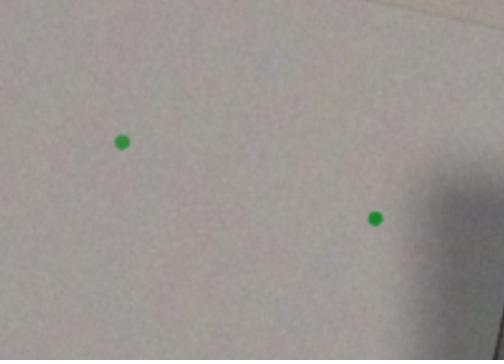

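move --pt "0 0 0 0 0 0 0 0 0 0 0 0 0 0 0 0 0 0 0 0 0 0 0.4 -0.6 0 0.42678 0.06873 0 0 0 -0.12 0 -0.09 0.225 -0.1 0 -0.08 0.235 -0.09 0 -0.08 0.235 -0.66 0.677 -0.01 -0.06 0.75 -0.85" --pt "0 0 0 0 0 0 0 0 0 0 0 0 0 0 0 0 0 0 0 0 0 0 0.4 -0.6 -0.0928 0.42678 0.06873 0 0 0 -0.12 0 -0.09 0.225 -0.1 0 -0.08 0.235 -0.09 0 -0.08 0.235 -0.66 0.677 -0.01 -0.06 0.75 -0.85" --speed '[0.25,0.1]' --blend '[0.01,0]'

move --pt "0 0 0 0 0 0 0 0 0 0 0 0 0 0 0 0 0 0 0 0 0 0 0.4 -0.6 -0.00633 0 0 0 0 0 -0.12 0 -0.09 0.225 -0.1 0 -0.08 0.235 -0.09 0 -0.08 0.235 -0.66 0.677 -0.01 -0.06 0.75 -0.85" --pt "0 0 0 0 0 0 0 0 0 0 0 0 0 0 0 0 0 0 0 0 0 0 0.4 -0.6 -0.00633 -0.08195 -0.0231 0 0 0 -0.12 0 -0.09 0.225 -0.1 0 -0.08 0.235 -0.09 0 -0.08 0.235 -0.66 0.677 -0.01 -0.06 0.75 -0.85" --pt "0 0 0 0 0 0 0 0 0 0 0 0 0 0 0 0 0 0 0 0 0 0 0.4 -0.6 -0.00633 -0.10878 -0.03798 0 0 0 -0.12 0 -0.09 0.225 -0.1 0 -0.08 0.235 -0.09 0 -0.08 0.235 -0.66 0.677 -0.01 -0.06 0.75 -0.85" --pt "0 0 0 0 0 0 0 0 0 0 0 0 0 0 0 0 0 0 0 0 0 0 0.4 -0.6 -0.00633 -0.13102 -0.06517 0 0 0 -0.12 0 -0.09 0.225 -0.1 0 -0.08 0.235 -0.09 0 -0.08 0.235 -0.66 0.677 -0.01 -0.06 0.75 -0.85" --pt "0 0 0 0 0 0 0 0 0 0 0 0 0 0 0 0 0 0 0 0 0 0 0.4 -0.6 -0.00633 -0.13921 -0.09122 0 0 0 -0.12 0 -0.09 0.225 -0.1 0 -0.08 0.235 -0.09 0 -0.08 0.235 -0.66 0.677 -0.01 -0.06 0.75 -0.85" --pt "0 0 0 0 0 0 0 0 0 0 0 0 0 0 0 0 0 0 0 0 0 0 0.4 -0.6 -0.00633 -0.13288 -0.06211 0 0 0 -0.12 0 -0.09 0.225 -0.1 0 -0.08 0.235 -0.09 0 -0.08 0.235 -0.66 0.677 -0.01 -0.06 0.75 -0.85" --pt "0 0 0 0 0 0 0 0 0 0 0 0 0 0 0 0 0 0 0 0 0 0 0.4 -0.6 -0.00633 -0.11065 -0.03492 0 0 0 -0.12 0 -0.09 0.225 -0.1 0 -0.08 0.235 -0.09 0 -0.08 0.235 -0.66 0.677 -0.01 -0.06 0.75 -0.85" --pt "0 0 0 0 0 0 0 0 0 0 0 0 0 0 0 0 0 0 0 0 0 0 0.4 -0.6 -0.00633 -0.08382 -0.02004 0 0 0 -0.12 0 -0.09 0.225 -0.1 0 -0.08 0.235 -0.09 0 -0.08 0.235 -0.66 0.677 -0.01 -0.06 0.75 -0.85" --pt "0 0 0 0 0 0 0 0 0 0 0 0 0 0 0 0 0 0 0 0 0 0 0.4 -0.6 -0.00633 -0.00403 0.00232 0 0 0 -0.12 0 -0.09 0.225 -0.1 0 -0.08 0.235 -0.09 0 -0.08 0.235 -0.66 0.677 -0.01 -0.06 0.75 -0.85" --pt "0 0 0 0 0 0 0 0 0 0 0 0 0 0 0 0 0 0 0 0 0 0 0.4 -0.6 -0.00633 -0.01298 0.00379 0 0 0 -0.12 0 -0.09 0.225 -0.1 0 -0.08 0.235 -0.09 0 -0.08 0.235 -0.66 0.677 -0.01 -0.06 0.75 -0.85" --pt "0 0 0 0 0 0 0 0 0 0 0 0 0 0 0 0 0 0 0 0 0 0 0.4 -0.6 -0.00633 -0.08568 -0.01699 0 0 0 -0.12 0 -0.09 0.225 -0.1 0 -0.08 0.235 -0.09 0 -0.08 0.235 -0.66 0.677 -0.01 -0.06 0.75 -0.85" --pt "0 0 0 0 0 0 0 0 0 0 0 0 0 0 0 0 0 0 0 0 0 0 0.4 -0.6 -0.00633 -0.11251 -0.03186 0 0 0 -0.12 0 -0.09 0.225 -0.1 0 -0.08 0.235 -0.09 0 -0.08 0.235 -0.66 0.677 -0.01 -0.06 0.75 -0.85" --pt "0 0 0 0 0 0 0 0 0 0 0 0 0 0 0 0 0 0 0 0 0 0 0.4 -0.6 -0.00633 -0.1347 -0.05913 0 0 0 -0.12 0 -0.09 0.225 -0.1 0 -0.08 0.235 -0.09 0 -0.08 0.235 -0.66 0.677 -0.01 -0.06 0.75 -0.85" --pt "0 0 0 0 0 0 0 0 0 0 0 0 0 0 0 0 0 0 0 0 0 0 0.4 -0.6 -0.00633 -0.14334 -0.08204 0 0 0 -0.12 0 -0.09 0.225 -0.1 0 -0.08 0.235 -0.09 0 -0.08 0.235 -0.66 0.677 -0.01 -0.06 0.75 -0.85" --pt "0 0 0 0 0 0 0 0 0 0 0 0 0 0 0 0 0 0 0 0 0 0 0.4 -0.6 0.01 -0.14334 -0.08204 0 0 0 -0.12 0 -0.09 0.225 -0.1 0 -0.08 0.235 -0.09 0 -0.08 0.235 -0.66 0.677 -0.01 -0.06 0.75 -0.85" --speed 0.05 --blend '[0.001,0.002,0.003,0.003,0.001,0.003,0.003,0.002,0.001,0.001,0.002,0.003,0.003,0.0005,0]'

move --pt "0 0 0 0 0 0 0 0 0 0 0 0 0 0 0 0 0 0 0 0 0 0 0.4 -0.6 0.08 -0.28 0.0 0 0 0 -0.12 0 -0.09 0.225 -0.1 0 -0.08 0.235 -0.09 0 -0.08 0.235 -0.66 0.677 -0.01 -0.06 0.75 -0.85" --cameras '["cam_above"]'

zoom_image --camera "cam_above" --region '[150, 250, 300, 350]'

Scene clock: 1522.37 s.
left_arm: end_effector_position=(+0.3485, +0.2625, +0.1693) hand_goal=(+0.750, +0.000, +0.580, +0.700, +0.750, +0.000, +0.580, +0.700, +0.750, +0.000, +0.580, +0.700, +0.710, +0.680, +0.230, +0.170) hand_measured=(+0.750, +0.000, +0.576, +0.698, +0.750, +0.000, +0.576, +0.698, +0.750, +0.000, +0.576, +0.698, +0.710, +0.678, +0.224, +0.168) hand_current_ma=(-3, +0, -10, -7, -3, +0, -10, -8, -2, +0, -9, -9, +1, -7, -26, -9) hand_state=(goal, goal, goal, goal, goal, goal, goal, goal, goal, goal, goal, goal, goal, goal, goal, goal) hand_current_limit=0.40 hand_speed=-0.60 end_effector_quat_wxyz=(-0.054, +0.786, +0.603, -0.129) | right_arm: end_effector_position=(+0.5920, +0.0223, +0.0639) hand_goal=(-0.120, +0.000, -0.090, +0.226, -0.100, +0.000, -0.080, +0.236, -0.090, +0.000, -0.080, +0.236, -0.660, +0.678, -0.010, -0.060) hand_measured=(-0.018, +0.008, -0.042, +0.250, -0.030, +0.010, -0.054, +0.244, -0.058, +0.004, -0.074, +0.238, -0.706, +0.658, +0.066, -0.018) hand_current_ma=(+367, +11, +128, +53, +222, +12, +57, +13, +78, +3, +9, +3, -125, -49, +331, +158) hand_state=(blocked, goal, blocked, blocked, blocked, goal, blocked, goal, blocked, goal, goal, goal, blocked, goal, blocked, blocked) hand_current_limit=0.75 hand_speed=-0.85 end_effector_quat_wxyz=(+0.661, -0.252, -0.660, -0.253)
Joint positions: left_arm=[3.396 -1.075 -2.346 -1.572 1.571 0.517] | right_arm=[0.07 -0.546 1.11 -0.563 -0.73 4.71]
Joint torques (N m): left_arm=[1.58 2.46 26.41 4.01 -0.38 2.03] | right_arm=[7.45 -42.9 -22.07 -1.13 1.53 1]
Wrist force (N): left_arm=[0.2 0.1 0.0] | right_arm=[-1.1 0.1 -0.6]
Wrist torque (N m): left_arm=[0.01 -0.02 0.01] | right_arm=[-0.01 0.04 0.20]
Wrist force, peak (N): left_arm=[0.2 0.5 0.2] | right_arm=[-0.8 -1.7 -0.7]
Hand target: left_arm +0.3485, +0.2625, +0.1693; -0.054, +0.786, +0.603, -0.129 | right_arm +0.5920, +0.0223, +0.0639; +0.661, -0.252, -0.660, -0.253
Off the commanded pose: left_arm 0.000 m, 0 deg | right_arm 0.000 m, 0 deg.
move: done

Scene clock: 1529.40 s.
left_arm: end_effector_position=(+0.3485, +0.2625, +0.1693) hand_goal=(+0.750, +0.000, +0.580, +0.700, +0.750, +0.000, +0.580, +0.700, +0.750, +0.000, +0.580, +0.700, +0.710, +0.680, +0.230, +0.170) hand_measured=(+0.750, +0.000, +0.576, +0.698, +0.750, +0.000, +0.576, +0.698, +0.750, +0.000, +0.576, +0.698, +0.710, +0.678, +0.224, +0.168) hand_current_ma=(-3, +0, -10, -7, -3, +0, -10, -8, -2, +0, -9, -9, +1, -7, -26, -9) hand_state=(goal, goal, goal, goal, goal, goal, goal, goal, goal, goal, goal, goal, goal, goal, goal, goal) hand_current_limit=0.40 hand_speed=-0.60 end_effector_quat_wxyz=(-0.054, +0.786, +0.603, -0.129) | right_arm: end_effector_position=(+0.5713, -0.0746, +0.0696) hand_goal=(-0.120, +0.000, -0.090, +0.226, -0.100, +0.000, -0.080, +0.236, -0.090, +0.000, -0.080, +0.236, -0.660, +0.678, -0.010, -0.060) hand_measured=(-0.018, +0.008, -0.042, +0.250, -0.030, +0.010, -0.054, +0.244, -0.058, +0.004, -0.074, +0.238, -0.706, +0.658, +0.066, -0.018) hand_current_ma=(+367, +11, +128, +53, +222, +12, +57, +13, +78, +3, +9, +3, -125, -49, +331, +158) hand_state=(blocked, goal, blocked, blocked, blocked, goal, blocked, goal, blocked, goal, goal, goal, blocked, goal, blocked, blocked) hand_current_limit=0.75 hand_speed=-0.85 end_effector_quat_wxyz=(+0.661, -0.252, -0.660, -0.253)
Joint positions: left_arm=[3.396 -1.075 -2.346 -1.572 1.571 0.517] | right_arm=[-0.073 -0.644 1.298 -0.653 -0.873 4.71]
Joint torques (N m): left_arm=[1.54 2.52 26.67 3.93 -0.37 2.04] | right_arm=[-5.7 -63.18 -20.86 3.74 -1.61 0.5]
Wrist force (N): left_arm=[0.1 0.1 0.1] | right_arm=[-0.8 -0.2 -0.4]
Wrist torque (N m): left_arm=[0.00 -0.02 0.01] | right_arm=[-0.07 0.02 0.20]
Wrist force, peak (N): left_arm=[0.3 0.4 0.3] | right_arm=[-1.6 0.6 -0.2]
Hand target: left_arm +0.3485, +0.2625, +0.1693; -0.054, +0.786, +0.603, -0.129 | right_arm +0.5713, -0.0746, +0.0697; +0.661, -0.252, -0.660, -0.253
Off the commanded pose: left_arm 0.000 m, 0 deg | right_arm 0.000 m, 0 deg.
move: done

Scene clock: 1530.67 s.
left_arm: end_effector_position=(+0.3485, +0.2625, +0.1693) hand_goal=(+0.750, +0.000, +0.580, +0.700, +0.750, +0.000, +0.580, +0.700, +0.750, +0.000, +0.580, +0.700, +0.710, +0.680, +0.230, +0.170) hand_measured=(+0.750, +0.000, +0.576, +0.698, +0.750, +0.000, +0.576, +0.698, +0.750, +0.000, +0.576, +0.698, +0.710, +0.678, +0.224, +0.168) hand_current_ma=(-3, +0, -10, -7, -3, +0, -10, -8, -2, +0, -9, -9, +1, -7, -26, -9) hand_state=(goal, goal, goal, goal, goal, goal, goal, goal, goal, goal, goal, goal, goal, goal, goal, goal) hand_current_limit=0.40 hand_speed=-0.60 end_effector_quat_wxyz=(-0.054, +0.786, +0.603, -0.129) | right_arm: end_effector_position=(+0.4593, -0.1998, +0.1175) hand_goal=(-0.120, +0.000, -0.090, +0.226, -0.100, +0.000, -0.080, +0.236, -0.090, +0.000, -0.080, +0.236, -0.660, +0.678, -0.010, -0.060) hand_measured=(-0.018, +0.008, -0.042, +0.250, -0.030, +0.010, -0.054, +0.244, -0.058, +0.004, -0.074, +0.238, -0.706, +0.658, +0.066, -0.018) hand_current_ma=(+367, +11, +128, +53, +222, +12, +57, +13, +78, +3, +9, +3, -125, -49, +331, +158) hand_state=(blocked, goal, blocked, blocked, blocked, goal, blocked, goal, blocked, goal, goal, goal, blocked, goal, blocked, blocked) hand_current_limit=0.75 hand_speed=-0.85 end_effector_quat_wxyz=(+0.661, -0.252, -0.660, -0.253)
Joint positions: left_arm=[3.396 -1.075 -2.346 -1.572 1.571 0.517] | right_arm=[-0.313 -0.94 1.731 -0.789 -1.113 4.711]
Joint torques (N m): left_arm=[2.08 2.15 26.86 3.89 -0.49 2.03] | right_arm=[-6.47 -50.59 -4.9 -0.53 -1.33 1.62]
Wrist force (N): left_arm=[0.1 0.2 0.0] | right_arm=[-0.9 0.2 -0.2]
Wrist torque (N m): left_arm=[0.03 -0.02 0.01] | right_arm=[-0.01 0.01 0.10]
Wrist force, peak (N): left_arm=[0.4 0.1 0.2] | right_arm=[-0.5 -2.0 0.0]
Hand target: left_arm +0.3485, +0.2625, +0.1693; -0.054, +0.786, +0.603, -0.129 | right_arm +0.4593, -0.1998, +0.1175; +0.661, -0.252, -0.660, -0.253
Off the commanded pose: left_arm 0.000 m, 0 deg | right_arm 0.000 m, 0 deg.
move: done
Images, in order (width x height): cam_above 504x504.

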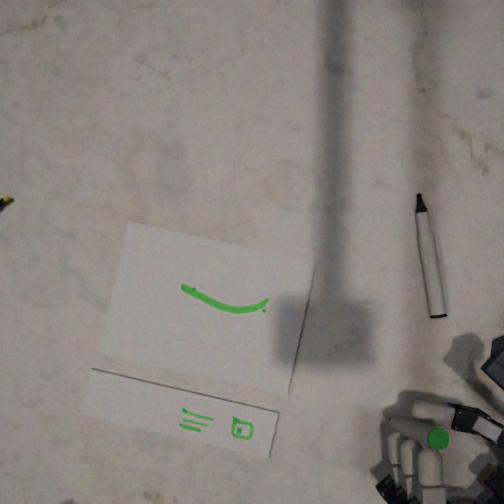

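Scaled by 3.360 from the camera's 504x504 image, which has a finer 720x720 frame.

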